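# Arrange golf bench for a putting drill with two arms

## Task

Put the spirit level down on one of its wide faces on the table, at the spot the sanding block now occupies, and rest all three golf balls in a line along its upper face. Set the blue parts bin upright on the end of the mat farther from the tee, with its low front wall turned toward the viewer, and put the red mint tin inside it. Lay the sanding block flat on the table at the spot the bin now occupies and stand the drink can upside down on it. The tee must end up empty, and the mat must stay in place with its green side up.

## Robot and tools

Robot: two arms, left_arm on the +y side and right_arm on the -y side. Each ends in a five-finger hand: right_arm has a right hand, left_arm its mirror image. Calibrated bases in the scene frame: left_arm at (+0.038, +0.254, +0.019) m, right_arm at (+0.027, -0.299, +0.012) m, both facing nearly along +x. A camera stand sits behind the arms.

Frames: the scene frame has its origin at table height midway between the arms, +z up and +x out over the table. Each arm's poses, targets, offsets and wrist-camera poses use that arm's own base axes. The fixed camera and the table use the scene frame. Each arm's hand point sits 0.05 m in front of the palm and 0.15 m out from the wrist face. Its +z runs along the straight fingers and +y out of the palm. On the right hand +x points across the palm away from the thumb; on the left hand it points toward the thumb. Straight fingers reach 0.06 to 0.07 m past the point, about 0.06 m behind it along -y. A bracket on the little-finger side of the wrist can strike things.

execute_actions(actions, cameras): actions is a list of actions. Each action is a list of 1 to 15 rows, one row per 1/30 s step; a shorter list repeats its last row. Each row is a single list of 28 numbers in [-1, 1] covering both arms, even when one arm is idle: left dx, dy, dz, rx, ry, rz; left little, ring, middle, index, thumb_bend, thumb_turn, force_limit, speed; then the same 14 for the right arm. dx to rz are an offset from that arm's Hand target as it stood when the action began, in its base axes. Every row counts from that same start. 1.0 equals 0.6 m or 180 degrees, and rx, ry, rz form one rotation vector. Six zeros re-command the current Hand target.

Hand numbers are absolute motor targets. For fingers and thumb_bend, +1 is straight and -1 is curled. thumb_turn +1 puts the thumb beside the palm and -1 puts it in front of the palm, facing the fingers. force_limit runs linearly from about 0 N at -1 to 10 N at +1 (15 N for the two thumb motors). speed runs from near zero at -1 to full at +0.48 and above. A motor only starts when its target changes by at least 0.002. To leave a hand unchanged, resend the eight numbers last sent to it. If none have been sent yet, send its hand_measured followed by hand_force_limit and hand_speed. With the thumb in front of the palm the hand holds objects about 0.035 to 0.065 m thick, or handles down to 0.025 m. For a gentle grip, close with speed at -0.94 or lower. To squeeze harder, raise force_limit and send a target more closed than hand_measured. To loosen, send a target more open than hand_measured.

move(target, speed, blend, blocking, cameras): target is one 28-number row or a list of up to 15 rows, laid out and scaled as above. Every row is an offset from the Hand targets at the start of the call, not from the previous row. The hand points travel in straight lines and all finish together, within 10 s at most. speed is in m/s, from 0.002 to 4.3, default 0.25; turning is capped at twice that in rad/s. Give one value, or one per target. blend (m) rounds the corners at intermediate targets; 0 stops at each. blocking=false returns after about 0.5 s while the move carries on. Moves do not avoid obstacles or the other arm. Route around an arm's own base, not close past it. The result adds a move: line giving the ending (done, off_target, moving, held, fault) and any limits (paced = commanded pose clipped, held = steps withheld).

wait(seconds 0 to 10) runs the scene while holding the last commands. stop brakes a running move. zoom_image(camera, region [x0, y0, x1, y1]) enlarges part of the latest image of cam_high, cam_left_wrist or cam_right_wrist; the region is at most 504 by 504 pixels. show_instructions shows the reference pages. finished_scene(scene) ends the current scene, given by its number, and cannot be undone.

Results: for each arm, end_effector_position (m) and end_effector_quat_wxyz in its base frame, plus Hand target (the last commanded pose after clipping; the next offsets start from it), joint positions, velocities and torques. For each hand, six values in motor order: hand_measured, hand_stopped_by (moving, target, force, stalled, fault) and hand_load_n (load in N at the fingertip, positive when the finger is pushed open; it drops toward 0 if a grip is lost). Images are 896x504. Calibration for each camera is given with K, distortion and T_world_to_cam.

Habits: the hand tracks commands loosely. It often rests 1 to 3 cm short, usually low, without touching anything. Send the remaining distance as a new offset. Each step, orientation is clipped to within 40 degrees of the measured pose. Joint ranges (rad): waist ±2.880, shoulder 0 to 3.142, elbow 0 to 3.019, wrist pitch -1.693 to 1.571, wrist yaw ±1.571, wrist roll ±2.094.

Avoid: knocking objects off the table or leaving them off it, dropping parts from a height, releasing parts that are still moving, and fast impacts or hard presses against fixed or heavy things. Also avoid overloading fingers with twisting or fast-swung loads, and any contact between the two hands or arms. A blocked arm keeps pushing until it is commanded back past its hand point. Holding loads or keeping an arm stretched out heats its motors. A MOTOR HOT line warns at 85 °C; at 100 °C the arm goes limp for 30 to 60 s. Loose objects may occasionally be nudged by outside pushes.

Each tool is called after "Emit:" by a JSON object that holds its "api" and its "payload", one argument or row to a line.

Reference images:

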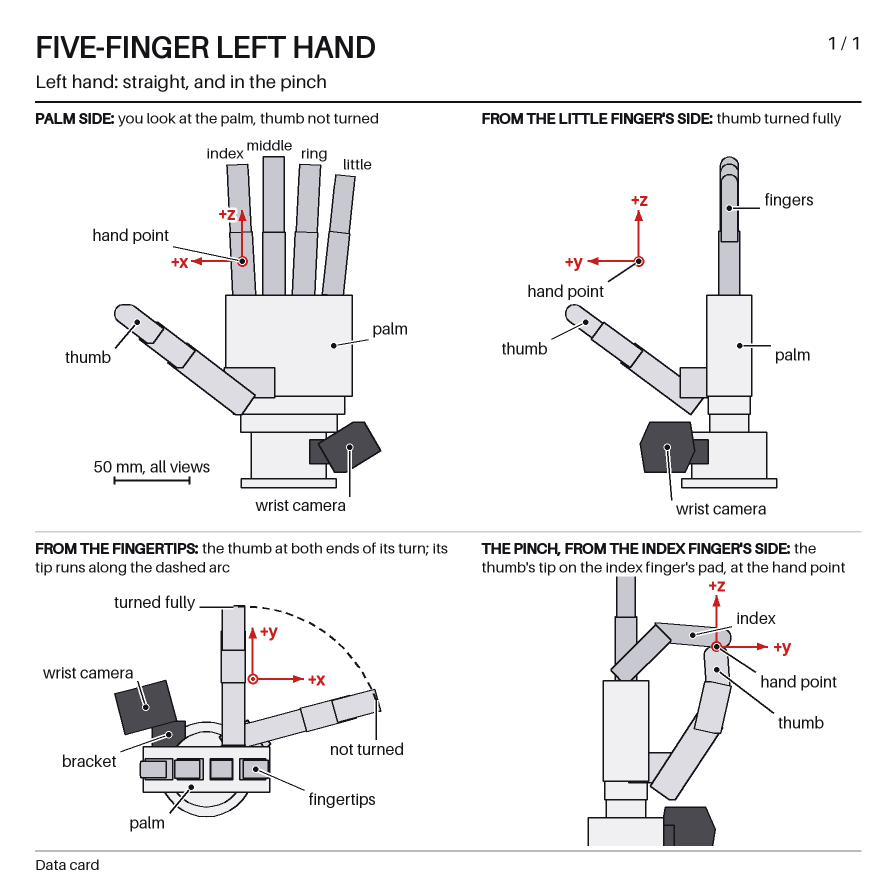

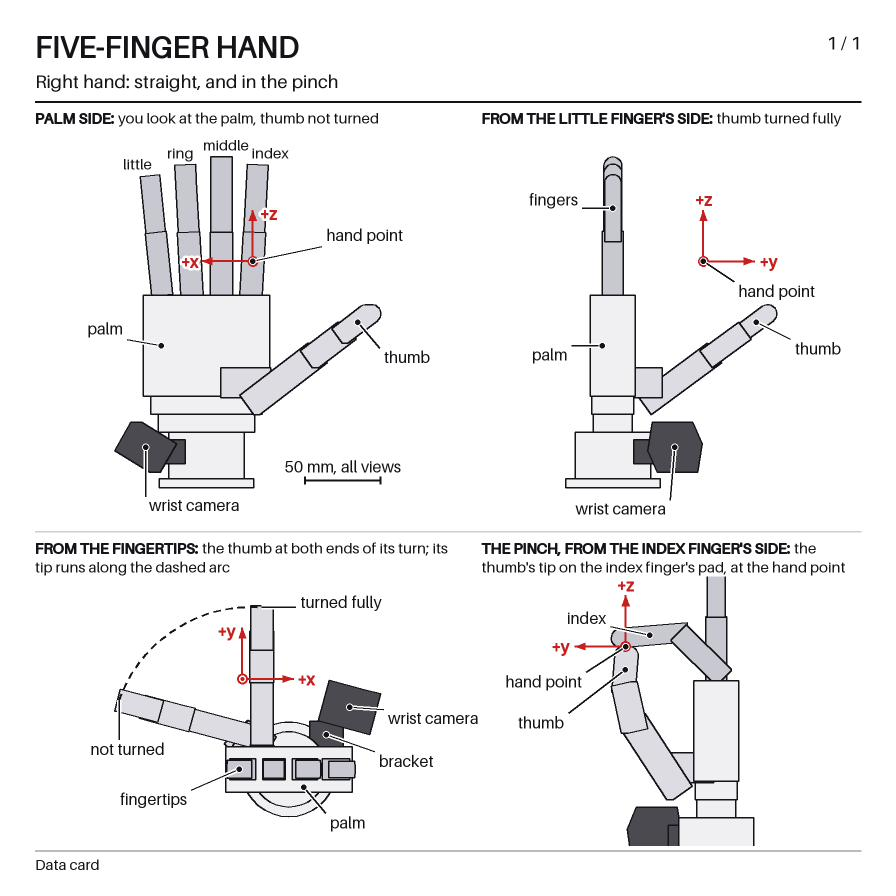

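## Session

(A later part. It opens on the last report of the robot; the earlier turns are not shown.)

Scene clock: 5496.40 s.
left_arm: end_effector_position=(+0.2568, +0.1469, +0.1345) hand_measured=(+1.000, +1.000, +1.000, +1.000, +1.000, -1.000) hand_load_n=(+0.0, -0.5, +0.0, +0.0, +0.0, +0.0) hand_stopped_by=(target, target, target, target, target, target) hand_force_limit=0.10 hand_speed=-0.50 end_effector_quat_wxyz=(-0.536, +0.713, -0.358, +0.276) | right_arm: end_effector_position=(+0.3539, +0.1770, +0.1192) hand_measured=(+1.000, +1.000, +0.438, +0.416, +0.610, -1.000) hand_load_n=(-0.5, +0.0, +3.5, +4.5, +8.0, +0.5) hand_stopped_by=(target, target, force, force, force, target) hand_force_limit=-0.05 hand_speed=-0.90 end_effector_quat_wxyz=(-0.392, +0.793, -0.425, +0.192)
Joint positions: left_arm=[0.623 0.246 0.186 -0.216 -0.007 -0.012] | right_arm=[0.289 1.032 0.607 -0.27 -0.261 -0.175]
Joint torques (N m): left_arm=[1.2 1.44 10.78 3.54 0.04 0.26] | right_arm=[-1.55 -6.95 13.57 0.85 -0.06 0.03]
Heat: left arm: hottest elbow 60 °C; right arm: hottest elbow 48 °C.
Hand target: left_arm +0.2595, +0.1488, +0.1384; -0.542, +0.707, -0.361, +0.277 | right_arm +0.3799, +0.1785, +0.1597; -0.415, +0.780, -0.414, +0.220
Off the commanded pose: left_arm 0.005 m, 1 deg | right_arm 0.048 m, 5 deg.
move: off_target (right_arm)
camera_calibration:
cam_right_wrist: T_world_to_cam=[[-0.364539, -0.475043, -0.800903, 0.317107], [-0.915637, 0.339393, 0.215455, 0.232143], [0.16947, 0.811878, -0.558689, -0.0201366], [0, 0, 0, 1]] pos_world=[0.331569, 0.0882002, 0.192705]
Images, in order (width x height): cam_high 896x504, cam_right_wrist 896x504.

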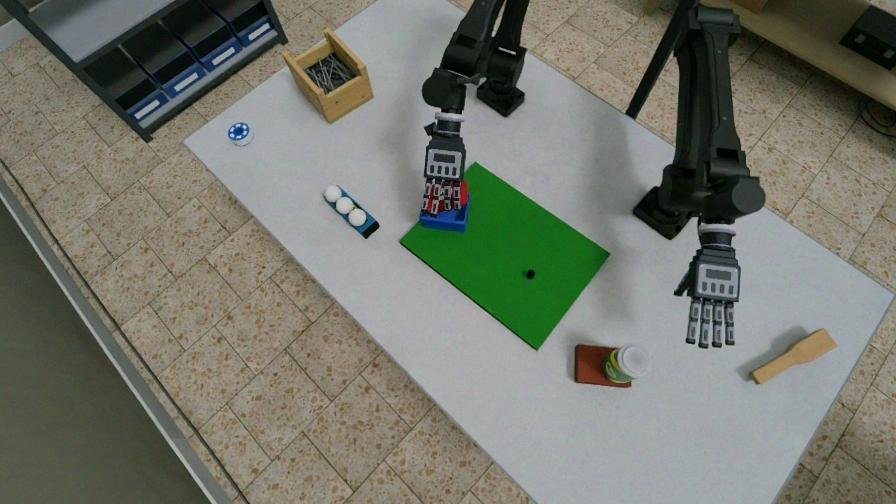

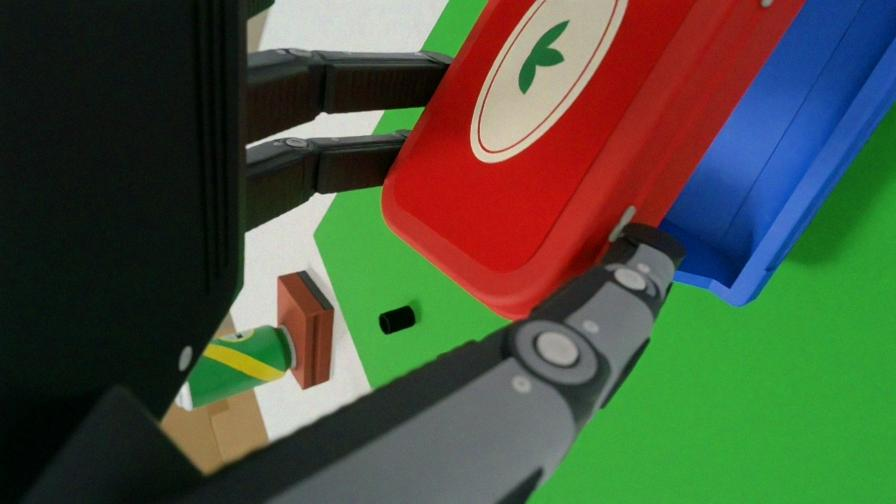

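Emit:
{"api": "move", "payload": {
  "target": [
    [0,0,0,0,0,0,1,1,1,1,1,-1,0.1,-0.5,-0.208,-0.314,0.0,0,0,0,1,1,0.2,0.2,0.15,-1,-0.05,-0.9],
    [0,0,0,0,0,0,1,1,1,1,1,-1,0.1,-0.5,-0.208,-0.314,-0.19,0,0,0,1,1,0.2,0.2,0.15,-1,-0.05,-0.9]
  ],
  "speed": [0.15,0.08],
  "cameras": ["cam_high","cam_right_wrist"]
}}

Emit:
{"api": "zoom_image", "payload": {
  "camera": "cam_high",
  "region": [400, 90, 520, 250]
}}

Scene clock: 5522.00 s.
left_arm: end_effector_position=(+0.2568, +0.1469, +0.1345) hand_measured=(+1.000, +1.000, +1.000, +1.000, +1.000, -1.000) hand_load_n=(+0.0, +0.0, +0.0, +0.0, +0.0, +0.0) hand_stopped_by=(target, target, target, target, target, target) hand_force_limit=0.10 hand_speed=-0.50 end_effector_quat_wxyz=(-0.536, +0.713, -0.358, +0.276) | right_arm: end_effector_position=(+0.2547, -0.0061, +0.0504) hand_measured=(+1.000, +1.000, +0.438, +0.416, +0.610, -1.000) hand_load_n=(+0.0, +0.0, +3.5, +4.5, +8.0, +0.5) hand_stopped_by=(target, target, force, force, force, target) hand_force_limit=-0.05 hand_speed=-0.90 end_effector_quat_wxyz=(-0.417, +0.781, -0.411, +0.216)
Joint positions: left_arm=[0.623 0.246 0.186 -0.216 -0.007 -0.012] | right_arm=[-0.555 0.871 0.346 -0.515 -0.866 -0.907]
Joint torques (N m): left_arm=[1.2 1.44 10.78 3.54 0.05 0.26] | right_arm=[-1.44 -2.37 6.98 1.39 -0.34 0.06]
Heat: left arm: hottest elbow 60 °C; right arm: hottest elbow 52 °C.
Hand target: left_arm +0.2595, +0.1488, +0.1384; -0.542, +0.707, -0.361, +0.277 | right_arm +0.2552, -0.0100, +0.0458; -0.415, +0.780, -0.414, +0.220
Off the commanded pose: left_arm 0.005 m, 1 deg | right_arm 0.006 m, 1 deg.
move: done
camera_calibration:
cam_right_wrist: T_world_to_cam=[[-0.303277, -0.456572, -0.8364, 0.125286], [-0.930009, 0.333065, 0.155406, 0.224914], [0.207621, 0.824991, -0.525627, 0.0956119], [0, 0, 0, 1]] pos_world=[0.227317, -0.0965878, 0.120092]
Images, in order (width x height): cam_high 896x504, cam_right_wrist 896x504.

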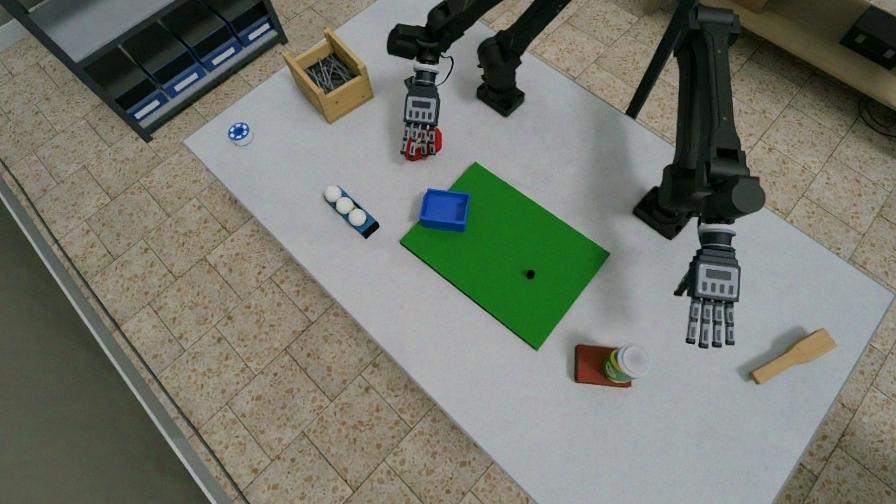

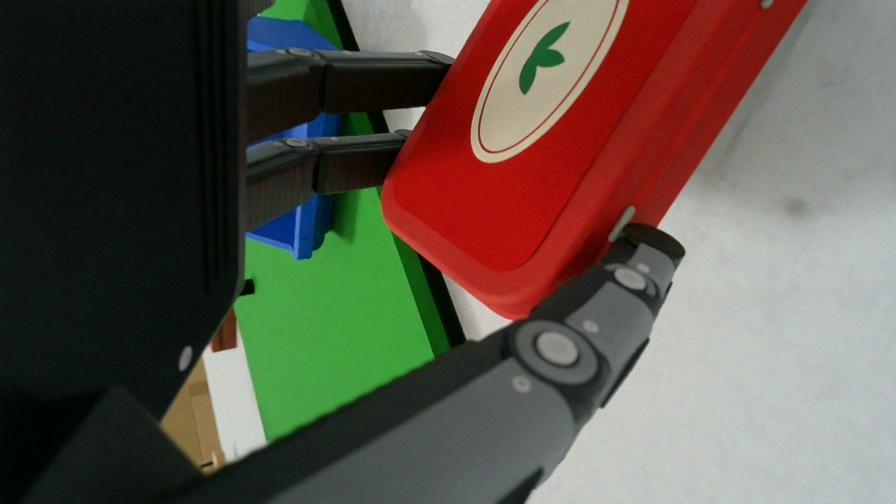

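Scaled by 3.150.

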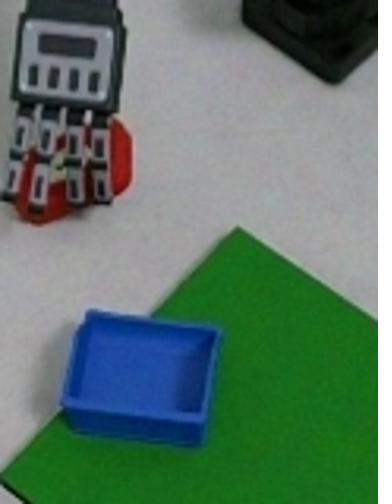

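Emit:
{"api": "move", "payload": {
  "target": [
    [0,0,0,0,0,0,1,1,1,1,1,-1,0.1,-0.5,0,0,-0.033,0,0,0,1,1,0.2,0.2,0.15,-1,-0.05,-0.9]
  ],
  "speed": [0.05],
  "cameras": ["cam_high","cam_right_wrist"]
}}

Scene clock: 5533.33 s.
left_arm: end_effector_position=(+0.2568, +0.1469, +0.1345) hand_measured=(+1.000, +1.000, +1.000, +1.000, +1.000, -1.000) hand_load_n=(+0.0, +0.0, -0.5, +0.0, +0.0, +0.0) hand_stopped_by=(target, target, target, target, target, target) hand_force_limit=0.10 hand_speed=-0.50 end_effector_quat_wxyz=(-0.536, +0.713, -0.358, +0.276) | right_arm: end_effector_position=(+0.2543, -0.0057, +0.0296) hand_measured=(+1.000, +1.000, +0.438, +0.416, +0.610, -1.000) hand_load_n=(+0.0, +0.0, +4.5, +1.5, +5.5, +1.0) hand_stopped_by=(target, target, force, force, force, target) hand_force_limit=-0.05 hand_speed=-0.90 end_effector_quat_wxyz=(-0.418, +0.781, -0.412, +0.215)
Joint positions: left_arm=[0.623 0.246 0.186 -0.216 -0.007 -0.012] | right_arm=[-0.555 0.933 0.308 -0.418 -0.867 -0.907]
Joint torques (N m): left_arm=[1.26 1.44 10.78 3.52 0.04 0.26] | right_arm=[-1.44 -2.61 6.74 1.43 -0.3 0.07]
Heat: left arm: hottest elbow 60 °C; right arm: hottest elbow 50 °C.
Hand target: left_arm +0.2595, +0.1488, +0.1384; -0.542, +0.707, -0.361, +0.277 | right_arm +0.2552, -0.0100, +0.0260; -0.415, +0.780, -0.414, +0.220
Off the commanded pose: left_arm 0.005 m, 1 deg | right_arm 0.006 m, 1 deg.
move: done
camera_calibration:
cam_right_wrist: T_world_to_cam=[[-0.304211, -0.455116, -0.836854, 0.108151], [-0.930033, 0.332, 0.157528, 0.227616], [0.206142, 0.826223, -0.524271, 0.0847719], [0, 0, 0, 1]] pos_world=[0.227116, -0.0963875, 0.0990945]
Images, in order (width x height): cam_high 896x504, cam_right_wrist 896x504.

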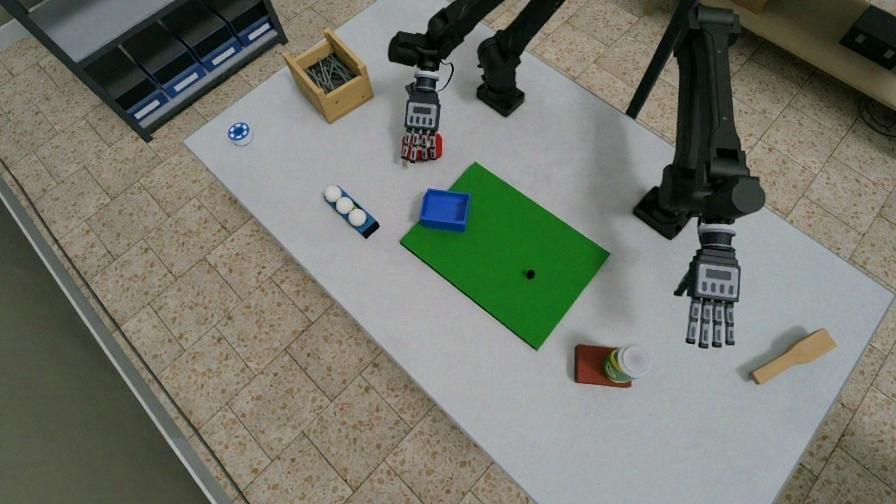

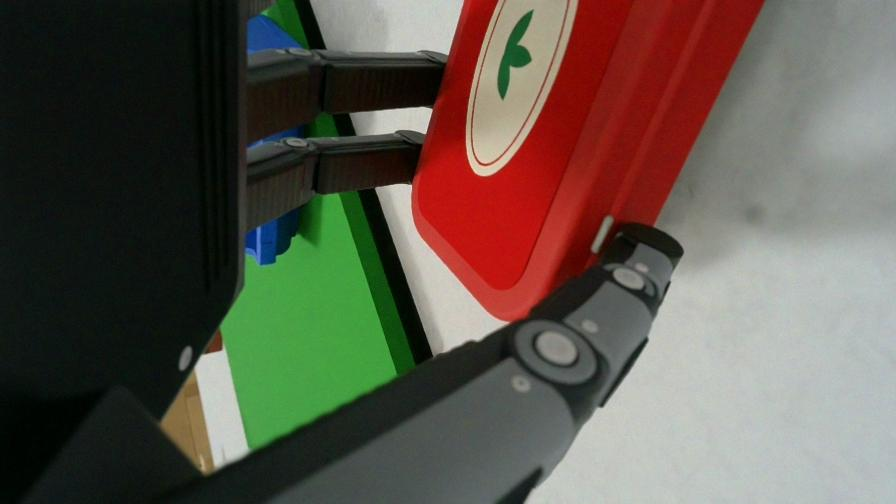

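Emit:
{"api": "move", "payload": {
  "target": [
    [0,0,0,0,0,0,1,1,1,1,1,-1,0.1,-0.5,0,0,-0.018,0,0,0,1,1,0.2,0.2,0.15,-1,-0.05,-0.9],
    [0,0,0,0,0,0,1,1,1,1,1,-1,0.1,-0.5,0,0,-0.018,0,0,0,1,1,0.55,0.55,0.72,-1,-0.05,-0.8],
    [0,0,0,0,0,0,1,1,1,1,1,-1,0.1,-0.5,0,0,-0.018,0,0,0,0.8,0.8,0.8,0.8,0.8,-1,-0.05,-0.8],
    [0,0,0,0,0,0,1,1,1,1,1,-1,0.1,-0.5,0,0,0.15,0,0,0,0.8,0.8,0.8,0.8,0.8,-1,-0.05,-0.8]
  ],
  "speed": [0.05,0.05,0.05,0.1],
  "cameras": ["cam_high","cam_right_wrist"]
}}

Emit:
{"api": "zoom_image", "payload": {
  "camera": "cam_high",
  "region": [390, 120, 510, 250]
}}

Scene clock: 5554.40 s.
left_arm: end_effector_position=(+0.2568, +0.1469, +0.1345) hand_measured=(+1.000, +1.000, +1.000, +1.000, +1.000, -1.000) hand_load_n=(+0.0, +0.0, +0.0, +0.0, +0.0, +0.0) hand_stopped_by=(target, target, target, target, target, target) hand_force_limit=0.10 hand_speed=-0.50 end_effector_quat_wxyz=(-0.536, +0.713, -0.358, +0.276) | right_arm: end_effector_position=(+0.2400, +0.0023, +0.0893) hand_measured=(+0.800, +0.800, +0.800, +0.800, +0.800, -1.000) hand_load_n=(+0.0, +0.0, +0.0, +0.0, +0.0, +0.0) hand_stopped_by=(target, target, target, target, target, target) hand_force_limit=-0.05 hand_speed=-0.80 end_effector_quat_wxyz=(-0.417, +0.779, -0.426, +0.193)
Joint positions: left_arm=[0.623 0.246 0.186 -0.216 -0.007 -0.012] | right_arm=[-0.555 0.76 0.424 -0.754 -0.861 -0.902]
Joint torques (N m): left_arm=[1.2 1.49 10.77 3.52 0.04 0.26] | right_arm=[-1.14 -3.25 12.56 0.1 -0.47 0.07]
Heat: left arm: hottest elbow 60 °C; right arm: hottest elbow 49 °C.
Hand target: left_arm +0.2595, +0.1488, +0.1384; -0.542, +0.707, -0.361, +0.277 | right_arm +0.2552, -0.0100, +0.1159; -0.415, +0.780, -0.414, +0.220
Off the commanded pose: left_arm 0.005 m, 1 deg | right_arm 0.033 m, 3 deg.
move: off_target (right_arm)
camera_calibration:
cam_right_wrist: T_world_to_cam=[[-0.344952, -0.433281, -0.832632, 0.166719], [-0.919764, 0.332953, 0.207789, 0.195242], [0.187196, 0.837502, -0.513369, 0.115931], [0, 0, 0, 1]] pos_world=[0.215385, -0.0898628, 0.157761]
Images, in order (width x height): cam_high 896x504, cam_right_wrist 896x504.

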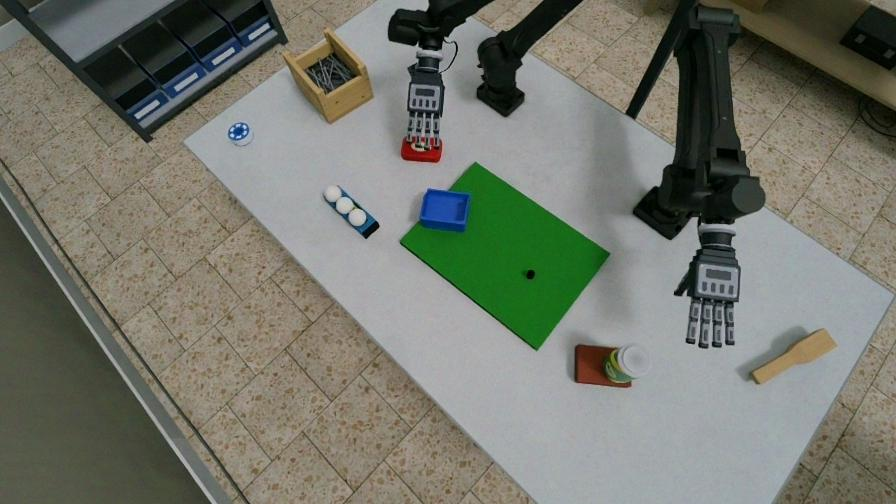

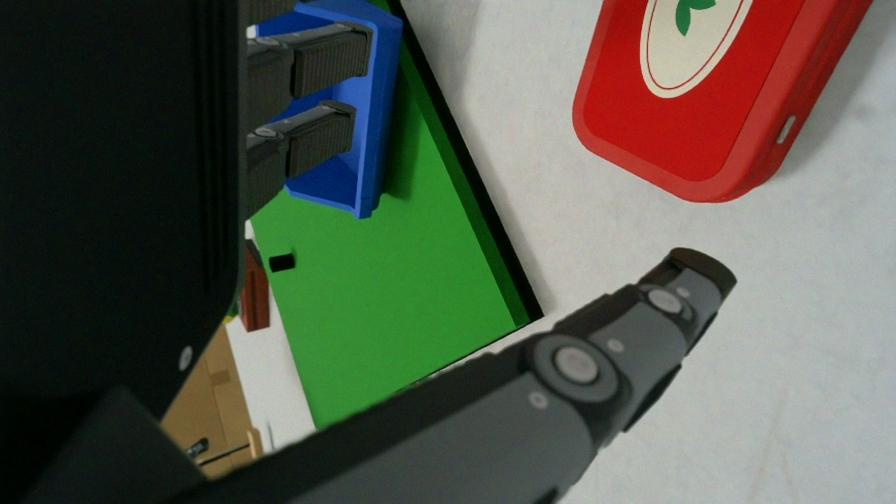

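Scaled by 3.877.

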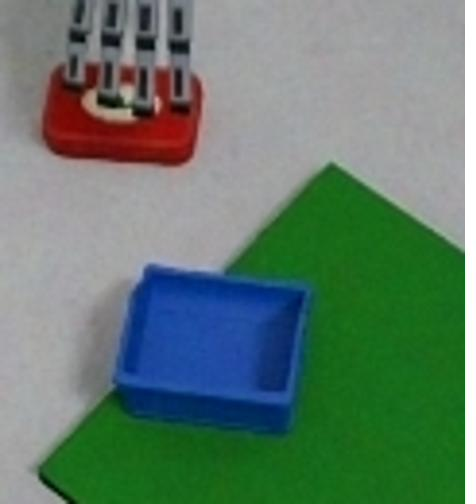

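Emit:
{"api": "move", "payload": {
  "target": [
    [0,0,0.06,0,0,0,1,1,0.25,0.25,0.25,-1,0.1,-0.6,0,-0.4,0.08,0,0,-0.2,0.8,0.8,0.8,0.8,0.8,-1,-0.05,-0.8],
    [0.2675,-0.8547,0.07,0,0,-0.005,1,1,0.25,0.25,0.25,-1,0.1,-0.6,0,-0.4,0.06,0,0,-0.2,0.8,0.8,0.8,0.8,0.8,-1,-0.05,-0.8],
    [0.2675,-0.8547,-0.05,0,0,-0.005,1,1,0.25,0.25,0.25,-1,0.1,-0.6,0,-0.4,0.05,0,0,-0.2,0.8,0.8,0.8,0.8,0.8,-1,-0.05,-0.8]
  ],
  "blend": [0.02,0.02,0],
  "speed": [0.2,0.25,0.12],
  "cameras": ["cam_high","cam_left_wrist"]
}}

Emit:
{"api": "zoom_image", "payload": {
  "camera": "cam_high",
  "region": [380, 130, 520, 270]
}}

Scene clock: 5629.27 s.
left_arm: end_effector_position=(+0.4203, -0.3604, +0.1133) hand_measured=(+1.000, +1.000, +0.250, +0.250, +0.250, -1.000) hand_load_n=(+0.0, -0.5, +0.0, +0.0, +0.0, +0.0) hand_stopped_by=(target, target, target, target, target, target) hand_force_limit=0.10 hand_speed=-0.60 end_effector_quat_wxyz=(-0.542, +0.702, -0.369, +0.277) | right_arm: end_effector_position=(+0.2513, -0.2355, +0.1384) hand_measured=(+0.800, +0.800, +0.800, +0.800, +0.800, -1.000) hand_load_n=(+0.0, -0.5, +0.0, +0.0, +0.0, +0.0) hand_stopped_by=(target, target, target, target, target, target) hand_force_limit=-0.05 hand_speed=-0.80 end_effector_quat_wxyz=(-0.332, +0.617, -0.635, +0.325)
Joint positions: left_arm=[-1.027 1.85 1.352 -1.334 -1.301 -1.83] | right_arm=[-1.132 1.067 0.707 -0.655 -0.838 -0.849]
Joint torques (N m): left_arm=[0.91 -12.28 7.61 0.81 -0.66 0.08] | right_arm=[-1.14 -4.89 10.06 1.39 -0.27 0.2]
Heat: left arm: hottest elbow 62 °C; right arm: hottest elbow 56 °C.
Hand target: left_arm +0.4199, -0.3640, +0.1085; -0.540, +0.704, -0.366, +0.281 | right_arm +0.2552, -0.2499, +0.1459; -0.326, +0.614, -0.635, +0.338
Off the commanded pose: left_arm 0.006 m, 1 deg | right_arm 0.017 m, 2 deg.
move: off_target (right_arm)
camera_calibration:
cam_left_wrist: T_world_to_cam=[[0.413706, -0.0623171, 0.908275, -0.291222], [0.0538659, -0.994231, -0.0927497, -0.369796], [0.908816, 0.0872962, -0.407962, -0.183213], [0, 0, 0, 1]] pos_world=[0.306907, -0.369817, 0.155467]
Images, in order (width x height): cam_high 896x504, cam_left_wrist 896x504.

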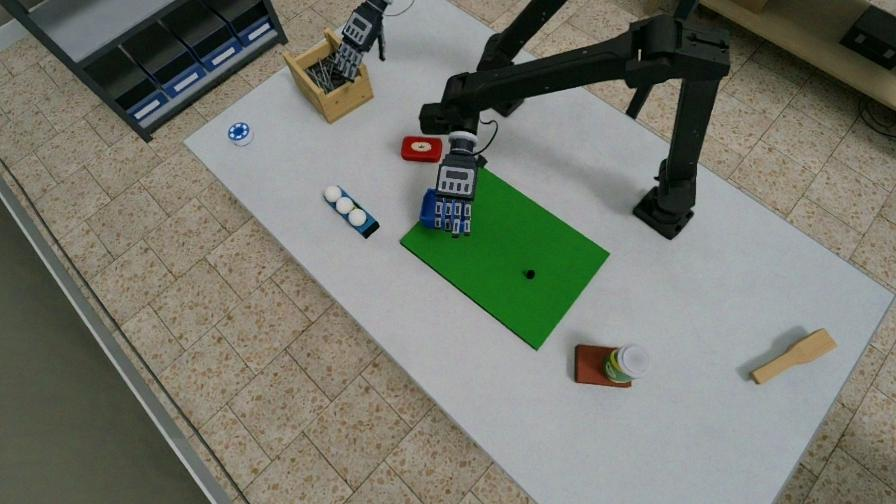

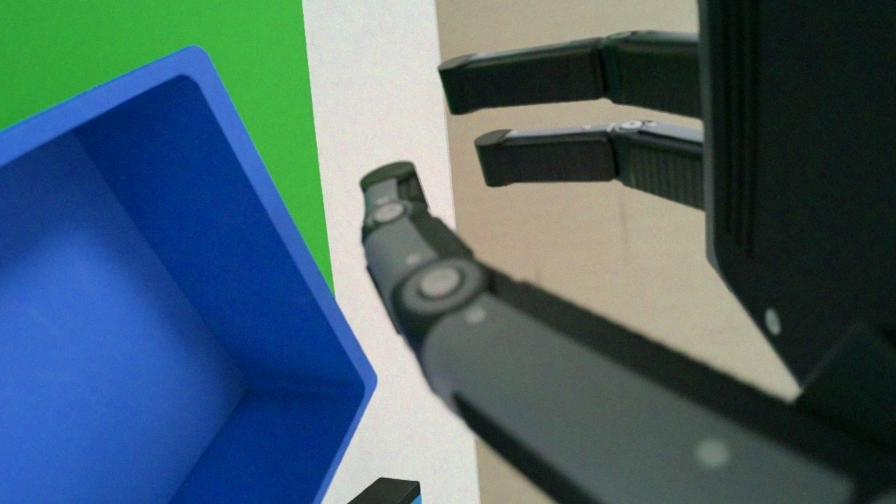

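Scaled by 3.600.

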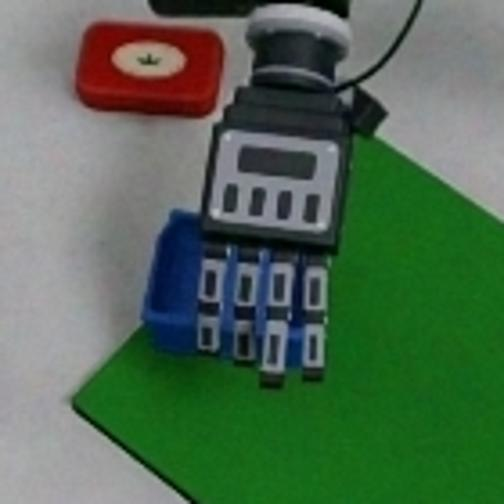

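Emit:
{"api": "execute_actions", "payload": {
  "actions": [],
  "cameras": ["all"]
}}

Scene clock: 5682.23 s.
left_arm: end_effector_position=(+0.4204, -0.3604, +0.1133) hand_measured=(+1.000, +1.000, +0.250, +0.250, +0.250, -1.000) hand_load_n=(+0.0, +0.0, +0.0, +0.0, +0.0, +0.0) hand_stopped_by=(target, target, target, target, target, target) hand_force_limit=0.10 hand_speed=-0.60 end_effector_quat_wxyz=(-0.542, +0.702, -0.368, +0.277) | right_arm: end_effector_position=(+0.2513, -0.2355, +0.1384) hand_measured=(+0.800, +0.800, +0.800, +0.800, +0.800, -1.000) hand_load_n=(+0.0, +0.0, +0.0, +0.0, +0.0, +0.0) hand_stopped_by=(target, target, target, target, target, target) hand_force_limit=-0.05 hand_speed=-0.80 end_effector_quat_wxyz=(-0.332, +0.617, -0.635, +0.325)
Joint positions: left_arm=[-1.027 1.85 1.352 -1.334 -1.301 -1.831] | right_arm=[-1.132 1.067 0.707 -0.655 -0.838 -0.849]
Joint velocities: within noise
Joint torques (N m): left_arm=[0.91 -12.4 7.58 0.81 -0.66 0.08] | right_arm=[-1.2 -4.89 10.06 1.39 -0.27 0.21]
Heat: left arm: hottest elbow 56 °C; right arm: hottest elbow 57 °C.
Hand target: left_arm +0.4200, -0.3641, +0.1085; -0.540, +0.704, -0.366, +0.281 | right_arm +0.2552, -0.2499, +0.1459; -0.326, +0.614, -0.635, +0.338
Off the commanded pose: left_arm 0.006 m, 1 deg | right_arm 0.017 m, 2 deg.
camera_calibration:
cam_left_wrist: T_world_to_cam=[[0.413386, -0.0616986, 0.908463, -0.290922], [0.0541313, -0.994272, -0.0921582, -0.369984], [0.908945, 0.0872732, -0.407679, -0.183306], [0, 0, 0, 1]] pos_world=[0.306906, -0.369816, 0.155465]
cam_right_wrist: T_world_to_cam=[[-0.522155, -0.181409, -0.833334, 0.212456], [-0.558902, 0.81084, 0.173688, 0.301199], [0.644191, 0.556444, -0.524774, 0.158709], [0, 0, 0, 1]] pos_world=[0.177037, -0.293995, 0.208018]

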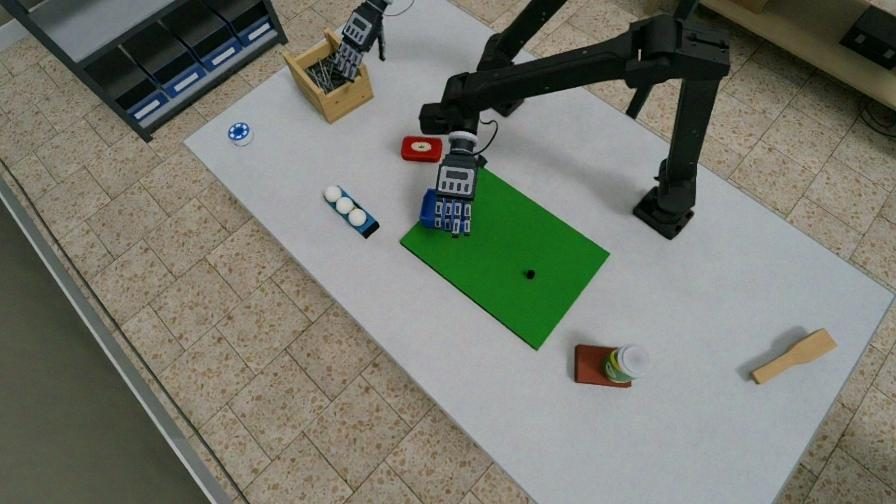

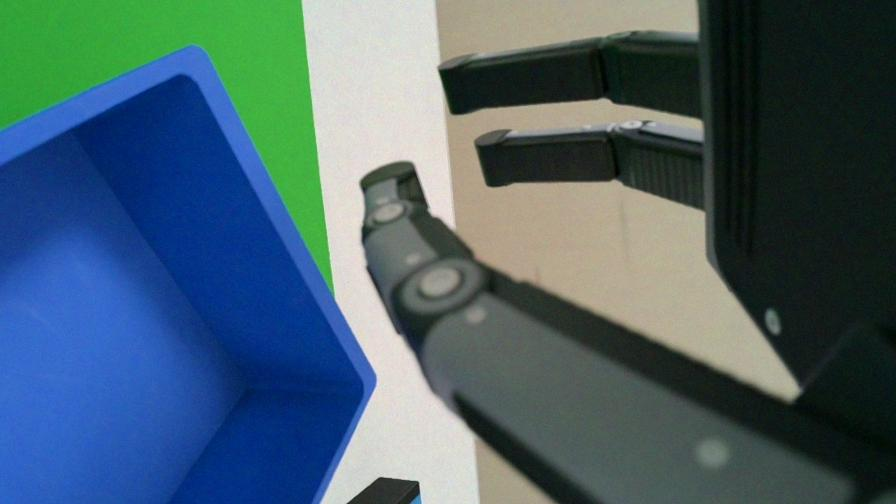

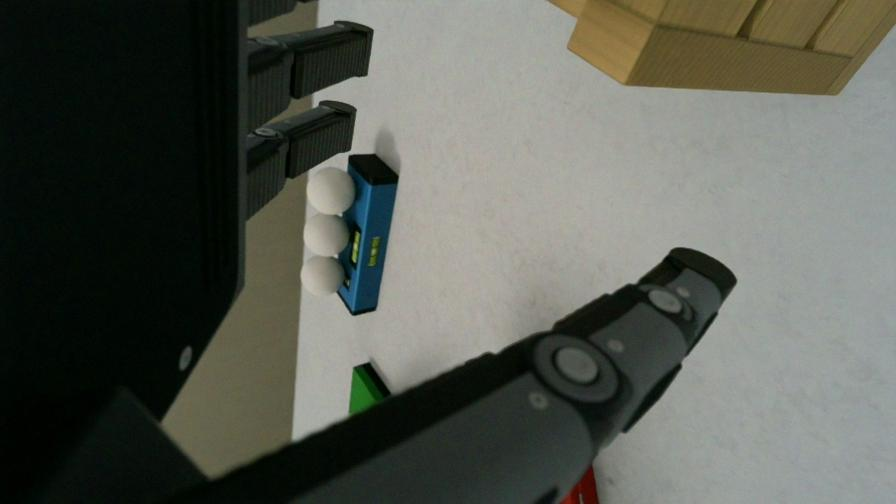

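Emit:
{"api": "move", "payload": {
  "target": [-0.0035,0.003,-0.052,0,0,0,1,1,0.25,0.25,0.25,-1,0.1,-0.6,0,0,0,0,0,0,0.8,0.8,0.8,0.8,0.8,-1,-0.05,-0.8],
  "speed": 0.08,
  "cameras": ["cam_high","cam_left_wrist"]
}}

Scene clock: 5715.90 s.
left_arm: end_effector_position=(+0.4192, -0.3585, +0.0827) hand_measured=(+1.000, +1.000, +0.250, +0.250, +0.250, -1.000) hand_load_n=(+0.0, +0.0, +0.0, +0.0, +0.0, +0.0) hand_stopped_by=(target, target, target, target, target, target) hand_force_limit=0.10 hand_speed=-0.60 end_effector_quat_wxyz=(-0.542, +0.703, -0.367, +0.277) | right_arm: end_effector_position=(+0.2513, -0.2355, +0.1384) hand_measured=(+0.800, +0.800, +0.800, +0.800, +0.800, -1.000) hand_load_n=(+0.0, +0.0, +0.0, -0.5, +0.0, +0.0) hand_stopped_by=(target, target, target, target, target, target) hand_force_limit=-0.05 hand_speed=-0.80 end_effector_quat_wxyz=(-0.332, +0.617, -0.635, +0.325)
Joint positions: left_arm=[-1.027 1.887 1.315 -1.265 -1.3 -1.838] | right_arm=[-1.132 1.067 0.707 -0.655 -0.838 -0.849]
Joint torques (N m): left_arm=[0.79 -12.45 7.21 0.83 -0.66 0.08] | right_arm=[-1.14 -4.89 10.06 1.39 -0.27 0.2]
Heat: left arm: hottest elbow 55 °C; right arm: hottest elbow 56 °C.
Hand target: left_arm +0.4179, -0.3624, +0.0773; -0.540, +0.704, -0.366, +0.281 | right_arm +0.2552, -0.2499, +0.1459; -0.326, +0.614, -0.635, +0.338
Off the commanded pose: left_arm 0.007 m, 1 deg | right_arm 0.017 m, 2 deg.
move: off_target (right_arm)
camera_calibration:
cam_left_wrist: T_world_to_cam=[[0.412597, -0.0597072, 0.908955, -0.261416], [0.0560587, -0.994294, -0.0907594, -0.371746], [0.909187, 0.0884018, -0.406895, -0.194684], [0, 0, 0, 1]] pos_world=[0.305703, -0.368023, 0.12466]
Images, in order (width x height): cam_high 896x504, cam_left_wrist 896x504.

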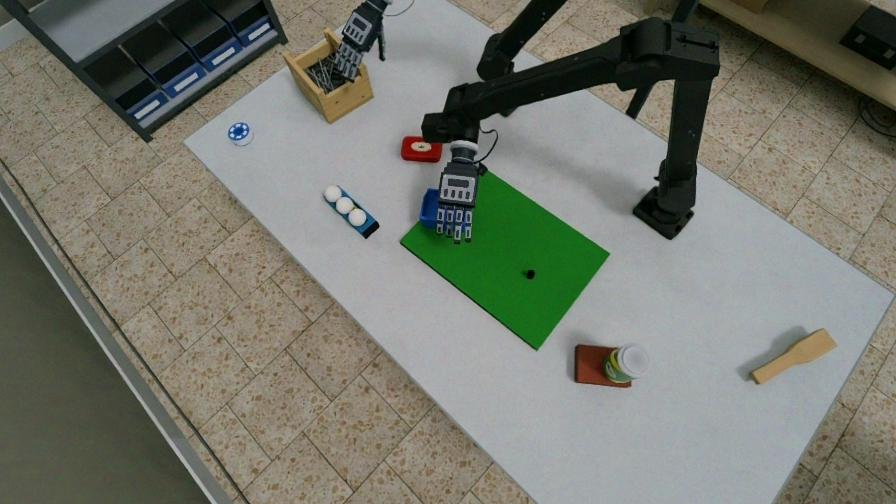

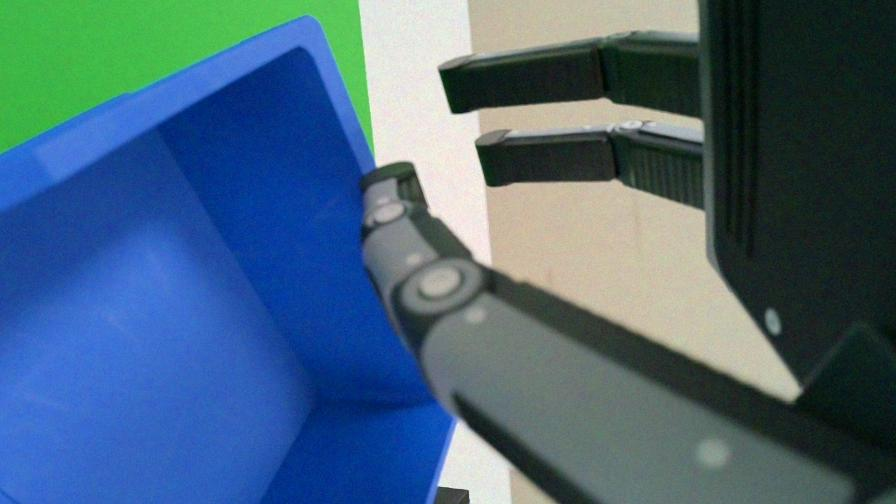

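Emit:
{"api": "move", "payload": {
  "target": [-0.0072,-0.005,-0.028,0,0,0,1,1,0.25,0.25,0.25,-1,0.1,-0.6,0,0,0,0,0,0,0.8,0.8,0.8,0.8,0.8,-1,-0.05,-0.8],
  "speed": 0.06,
  "cameras": ["cam_left_wrist"]
}}

Scene clock: 5735.53 s.
left_arm: end_effector_position=(+0.4173, -0.3622, +0.0691) hand_measured=(+1.000, +1.000, +0.250, +0.250, +0.250, -1.000) hand_load_n=(+0.0, +0.0, +0.0, +0.0, +0.0, +0.0) hand_stopped_by=(target, target, target, target, target, target) hand_force_limit=0.10 hand_speed=-0.60 end_effector_quat_wxyz=(-0.541, +0.705, -0.364, +0.280) | right_arm: end_effector_position=(+0.2513, -0.2355, +0.1384) hand_measured=(+0.800, +0.800, +0.800, +0.800, +0.800, -1.000) hand_load_n=(+0.0, +0.0, +0.0, +0.0, +0.0, +0.0) hand_stopped_by=(target, target, target, target, target, target) hand_force_limit=-0.05 hand_speed=-0.80 end_effector_quat_wxyz=(-0.332, +0.617, -0.635, +0.325)
Joint positions: left_arm=[-1.034 1.916 1.315 -1.262 -1.298 -1.873] | right_arm=[-1.132 1.067 0.707 -0.655 -0.838 -0.849]
Joint torques (N m): left_arm=[0.56 -12.34 6.64 0.69 -0.63 0.09] | right_arm=[-1.14 -4.89 10.06 1.39 -0.27 0.2]
Heat: left arm: hottest elbow 55 °C; right arm: hottest elbow 56 °C.
Hand target: left_arm +0.4137, -0.3652, +0.0606; -0.540, +0.704, -0.366, +0.281 | right_arm +0.2552, -0.2499, +0.1459; -0.326, +0.614, -0.635, +0.338
Off the commanded pose: left_arm 0.010 m, 0 deg | right_arm 0.017 m, 2 deg.
move: off_target (right_arm)
camera_calibration:
cam_left_wrist: T_world_to_cam=[[0.408532, -0.0524141, 0.911238, -0.244421], [0.0588203, -0.994763, -0.0835891, -0.378469], [0.910847, 0.0877481, -0.403309, -0.199237], [0, 0, 0, 1]] pos_world=[0.30359, -0.371816, 0.110736]
Images, in order (width x height): cam_left_wrist 896x504.

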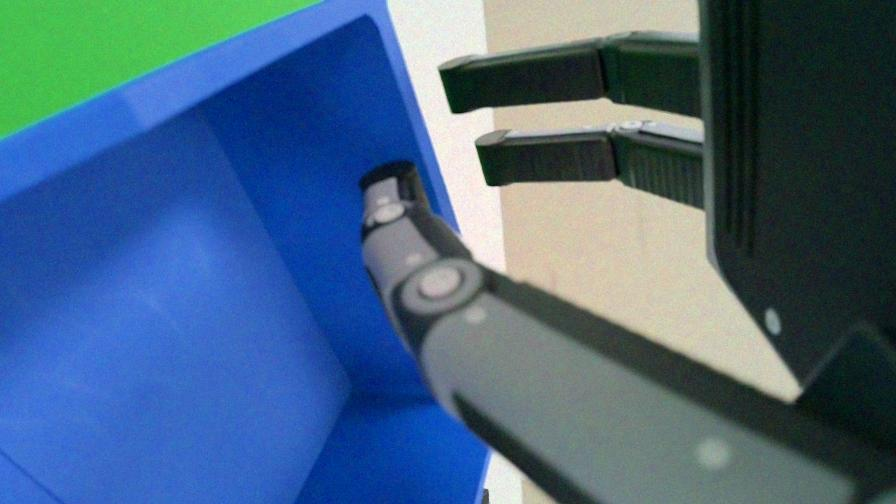

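Emit:
{"api": "move", "payload": {
  "target": [-0.004,-0.0015,-0.03,0,0,0,1,1,0.25,0.25,0.25,-1,0.1,-0.6,0,0,0,0,0,0,0.8,0.8,0.8,0.8,0.8,-1,-0.05,-0.8],
  "speed": 0.06,
  "cameras": ["cam_left_wrist"]
}}

Emit:
{"api": "zoom_image", "payload": {
  "camera": "cam_left_wrist",
  "region": [200, 0, 600, 400]
}}

Scene clock: 5751.70 s.
left_arm: end_effector_position=(+0.4142, -0.3619, +0.0499) hand_measured=(+1.000, +1.000, +0.250, +0.250, +0.250, -1.000) hand_load_n=(+0.0, +0.0, +0.0, +0.0, +0.0, +0.0) hand_stopped_by=(target, target, target, target, target, target) hand_force_limit=0.10 hand_speed=-0.60 end_effector_quat_wxyz=(-0.542, +0.704, -0.366, +0.278) | right_arm: end_effector_position=(+0.2513, -0.2355, +0.1384) hand_measured=(+0.800, +0.800, +0.800, +0.800, +0.800, -1.000) hand_load_n=(+0.0, +0.0, +0.0, +0.0, +0.0, +0.0) hand_stopped_by=(target, target, target, target, target, target) hand_force_limit=-0.05 hand_speed=-0.80 end_effector_quat_wxyz=(-0.332, +0.617, -0.635, +0.325)
Joint positions: left_arm=[-1.039 1.946 1.302 -1.241 -1.296 -1.891] | right_arm=[-1.132 1.067 0.707 -0.655 -0.838 -0.849]
Joint torques (N m): left_arm=[0.56 -12.45 6.68 0.73 -0.63 0.06] | right_arm=[-1.14 -4.89 10.06 1.39 -0.27 0.2]
Heat: left arm: hottest elbow 54 °C; right arm: hottest elbow 56 °C.
Hand target: left_arm +0.4112, -0.3660, +0.0426; -0.540, +0.704, -0.366, +0.281 | right_arm +0.2552, -0.2499, +0.1459; -0.326, +0.614, -0.635, +0.338
Off the commanded pose: left_arm 0.009 m, 0 deg | right_arm 0.017 m, 2 deg.
move: off_target (right_arm)
camera_calibration:
cam_left_wrist: T_world_to_cam=[[0.410998, -0.0564956, 0.909884, -0.228023], [0.0587016, -0.994367, -0.088257, -0.379084], [0.909744, 0.0896852, -0.405367, -0.202945], [0, 0, 0, 1]] pos_world=[0.300598, -0.371629, 0.0917499]
Images, in order (width x height): cam_left_wrist 896x504.

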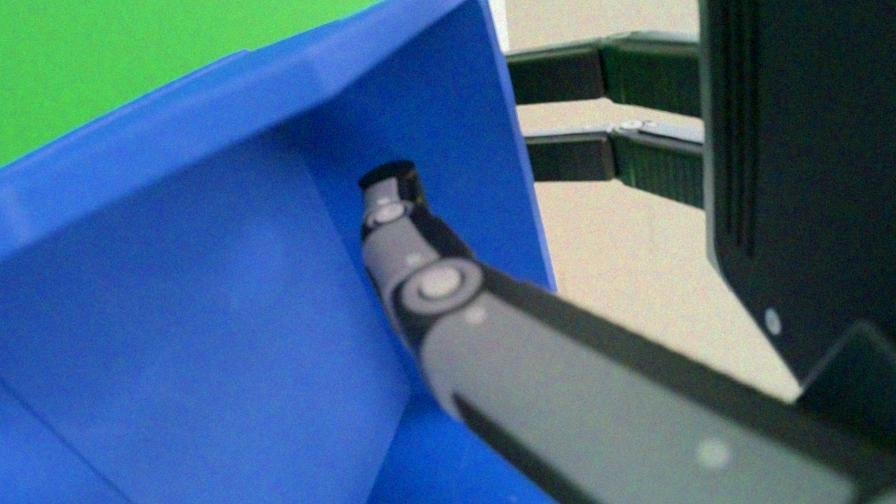

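Scaled by 1.260.

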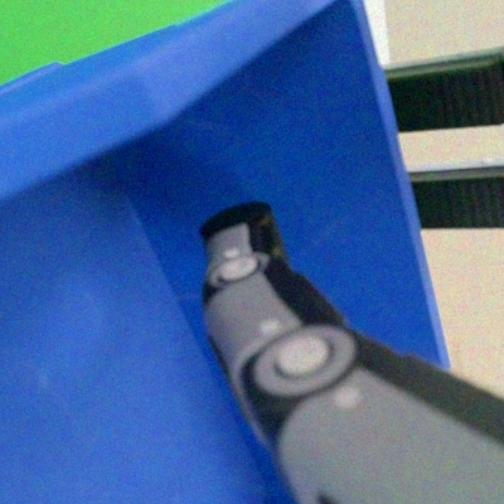

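Emit:
{"api": "move", "payload": {
  "target": [0,0,-0.017,0,0,0,1,1,0.25,0.25,0.25,-1,0.1,-0.6,0,0,0,0,0,0,0.8,0.8,0.8,0.8,0.8,-1,-0.05,-0.8],
  "speed": 0.05,
  "cameras": ["cam_left_wrist"]
}}

Scene clock: 5762.53 s.
left_arm: end_effector_position=(+0.4145, -0.3625, +0.0407) hand_measured=(+1.000, +1.000, +0.250, +0.250, +0.250, -1.000) hand_load_n=(+0.0, +0.0, +0.0, +0.0, +0.0, +0.0) hand_stopped_by=(target, target, target, target, target, target) hand_force_limit=0.10 hand_speed=-0.60 end_effector_quat_wxyz=(-0.542, +0.704, -0.365, +0.279) | right_arm: end_effector_position=(+0.2513, -0.2355, +0.1384) hand_measured=(+0.800, +0.800, +0.800, +0.800, +0.800, -1.000) hand_load_n=(+0.0, +0.0, +0.0, +0.0, +0.0, +0.0) hand_stopped_by=(target, target, target, target, target, target) hand_force_limit=-0.05 hand_speed=-0.80 end_effector_quat_wxyz=(-0.332, +0.617, -0.635, +0.325)
Joint positions: left_arm=[-1.039 1.961 1.297 -1.219 -1.296 -1.892] | right_arm=[-1.132 1.067 0.707 -0.655 -0.838 -0.849]
Joint torques (N m): left_arm=[0.56 -12.1 6.52 0.77 -0.63 0.08] | right_arm=[-1.14 -4.89 10.06 1.39 -0.27 0.2]
Heat: left arm: hottest elbow 53 °C; right arm: hottest elbow 56 °C.
Hand target: left_arm +0.4113, -0.3661, +0.0324; -0.540, +0.704, -0.366, +0.281 | right_arm +0.2552, -0.2499, +0.1459; -0.326, +0.614, -0.635, +0.338
Off the commanded pose: left_arm 0.010 m, 0 deg | right_arm 0.017 m, 2 deg.
move: off_target (right_arm)
camera_calibration:
cam_left_wrist: T_world_to_cam=[[0.409571, -0.0540471, 0.910676, -0.218336], [0.0591171, -0.994573, -0.0856138, -0.380842], [0.910361, 0.0889014, -0.404153, -0.207561], [0, 0, 0, 1]] pos_world=[0.300893, -0.372124, 0.0823416]
Images, in order (width x height): cam_left_wrist 896x504.

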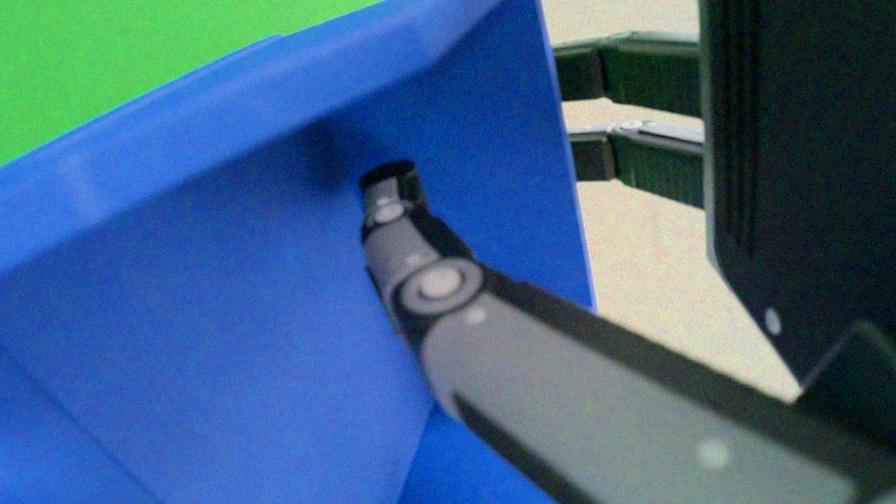

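Emit:
{"api": "move", "payload": {
  "target": [0,0,0,0,0,0,1,1,-0.5,-0.5,-0.5,-1,0.0,-0.88,0,0,0,0,0,0,0.8,0.8,0.8,0.8,0.8,-1,-0.05,-0.8],
  "speed": 0.05,
  "cameras": ["cam_left_wrist"]
}}

Scene clock: 5770.60 s.
left_arm: end_effector_position=(+0.4141, -0.3629, +0.0400) hand_measured=(+1.000, +1.000, -0.170, -0.192, +0.022, -1.000) hand_load_n=(+0.0, +0.0, +7.5, +8.0, +7.5, -0.5) hand_stopped_by=(target, target, force, force, force, target) hand_force_limit=0.00 hand_speed=-0.88 end_effector_quat_wxyz=(-0.541, +0.705, -0.365, +0.278) | right_arm: end_effector_position=(+0.2513, -0.2355, +0.1384) hand_measured=(+0.800, +0.800, +0.800, +0.800, +0.800, -1.000) hand_load_n=(+0.0, -0.5, +0.0, +0.0, +0.0, +0.0) hand_stopped_by=(target, target, target, target, target, target) hand_force_limit=-0.05 hand_speed=-0.80 end_effector_quat_wxyz=(-0.332, +0.617, -0.635, +0.325)
Joint positions: left_arm=[-1.04 1.962 1.297 -1.218 -1.294 -1.892] | right_arm=[-1.132 1.067 0.707 -0.655 -0.838 -0.849]
Joint torques (N m): left_arm=[0.62 -12.51 6.52 0.72 -0.68 0.09] | right_arm=[-1.08 -4.95 10.06 1.39 -0.27 0.2]
Heat: left arm: hottest elbow 53 °C; right arm: hottest elbow 56 °C.
Hand target: left_arm +0.4112, -0.3662, +0.0323; -0.540, +0.704, -0.366, +0.281 | right_arm +0.2552, -0.2499, +0.1459; -0.326, +0.614, -0.635, +0.338
Off the commanded pose: left_arm 0.009 m, 0 deg | right_arm 0.017 m, 2 deg.
move: off_target (right_arm)
camera_calibration:
cam_left_wrist: T_world_to_cam=[[0.410846, -0.0529935, 0.910163, -0.217696], [0.0589385, -0.994677, -0.084519, -0.38133], [0.909797, 0.088368, -0.405536, -0.20728], [0, 0, 0, 1]] pos_world=[0.300498, -0.37252, 0.0818498]
Images, in order (width x height): cam_left_wrist 896x504.

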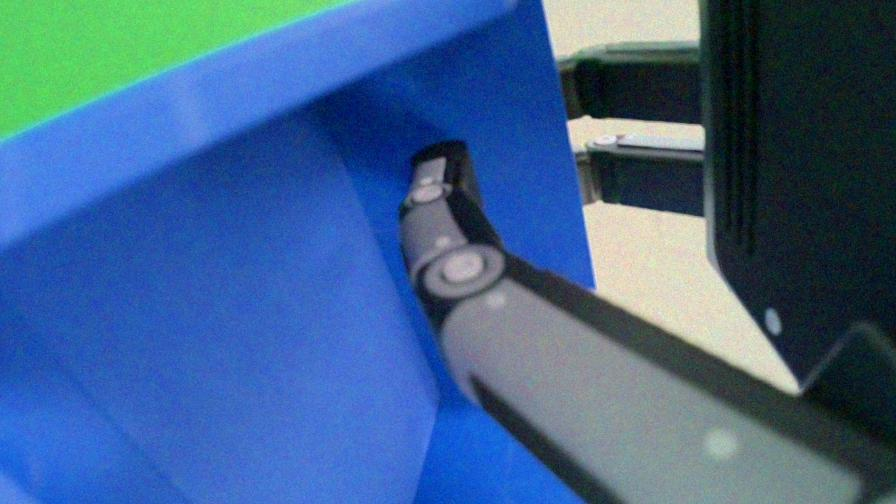

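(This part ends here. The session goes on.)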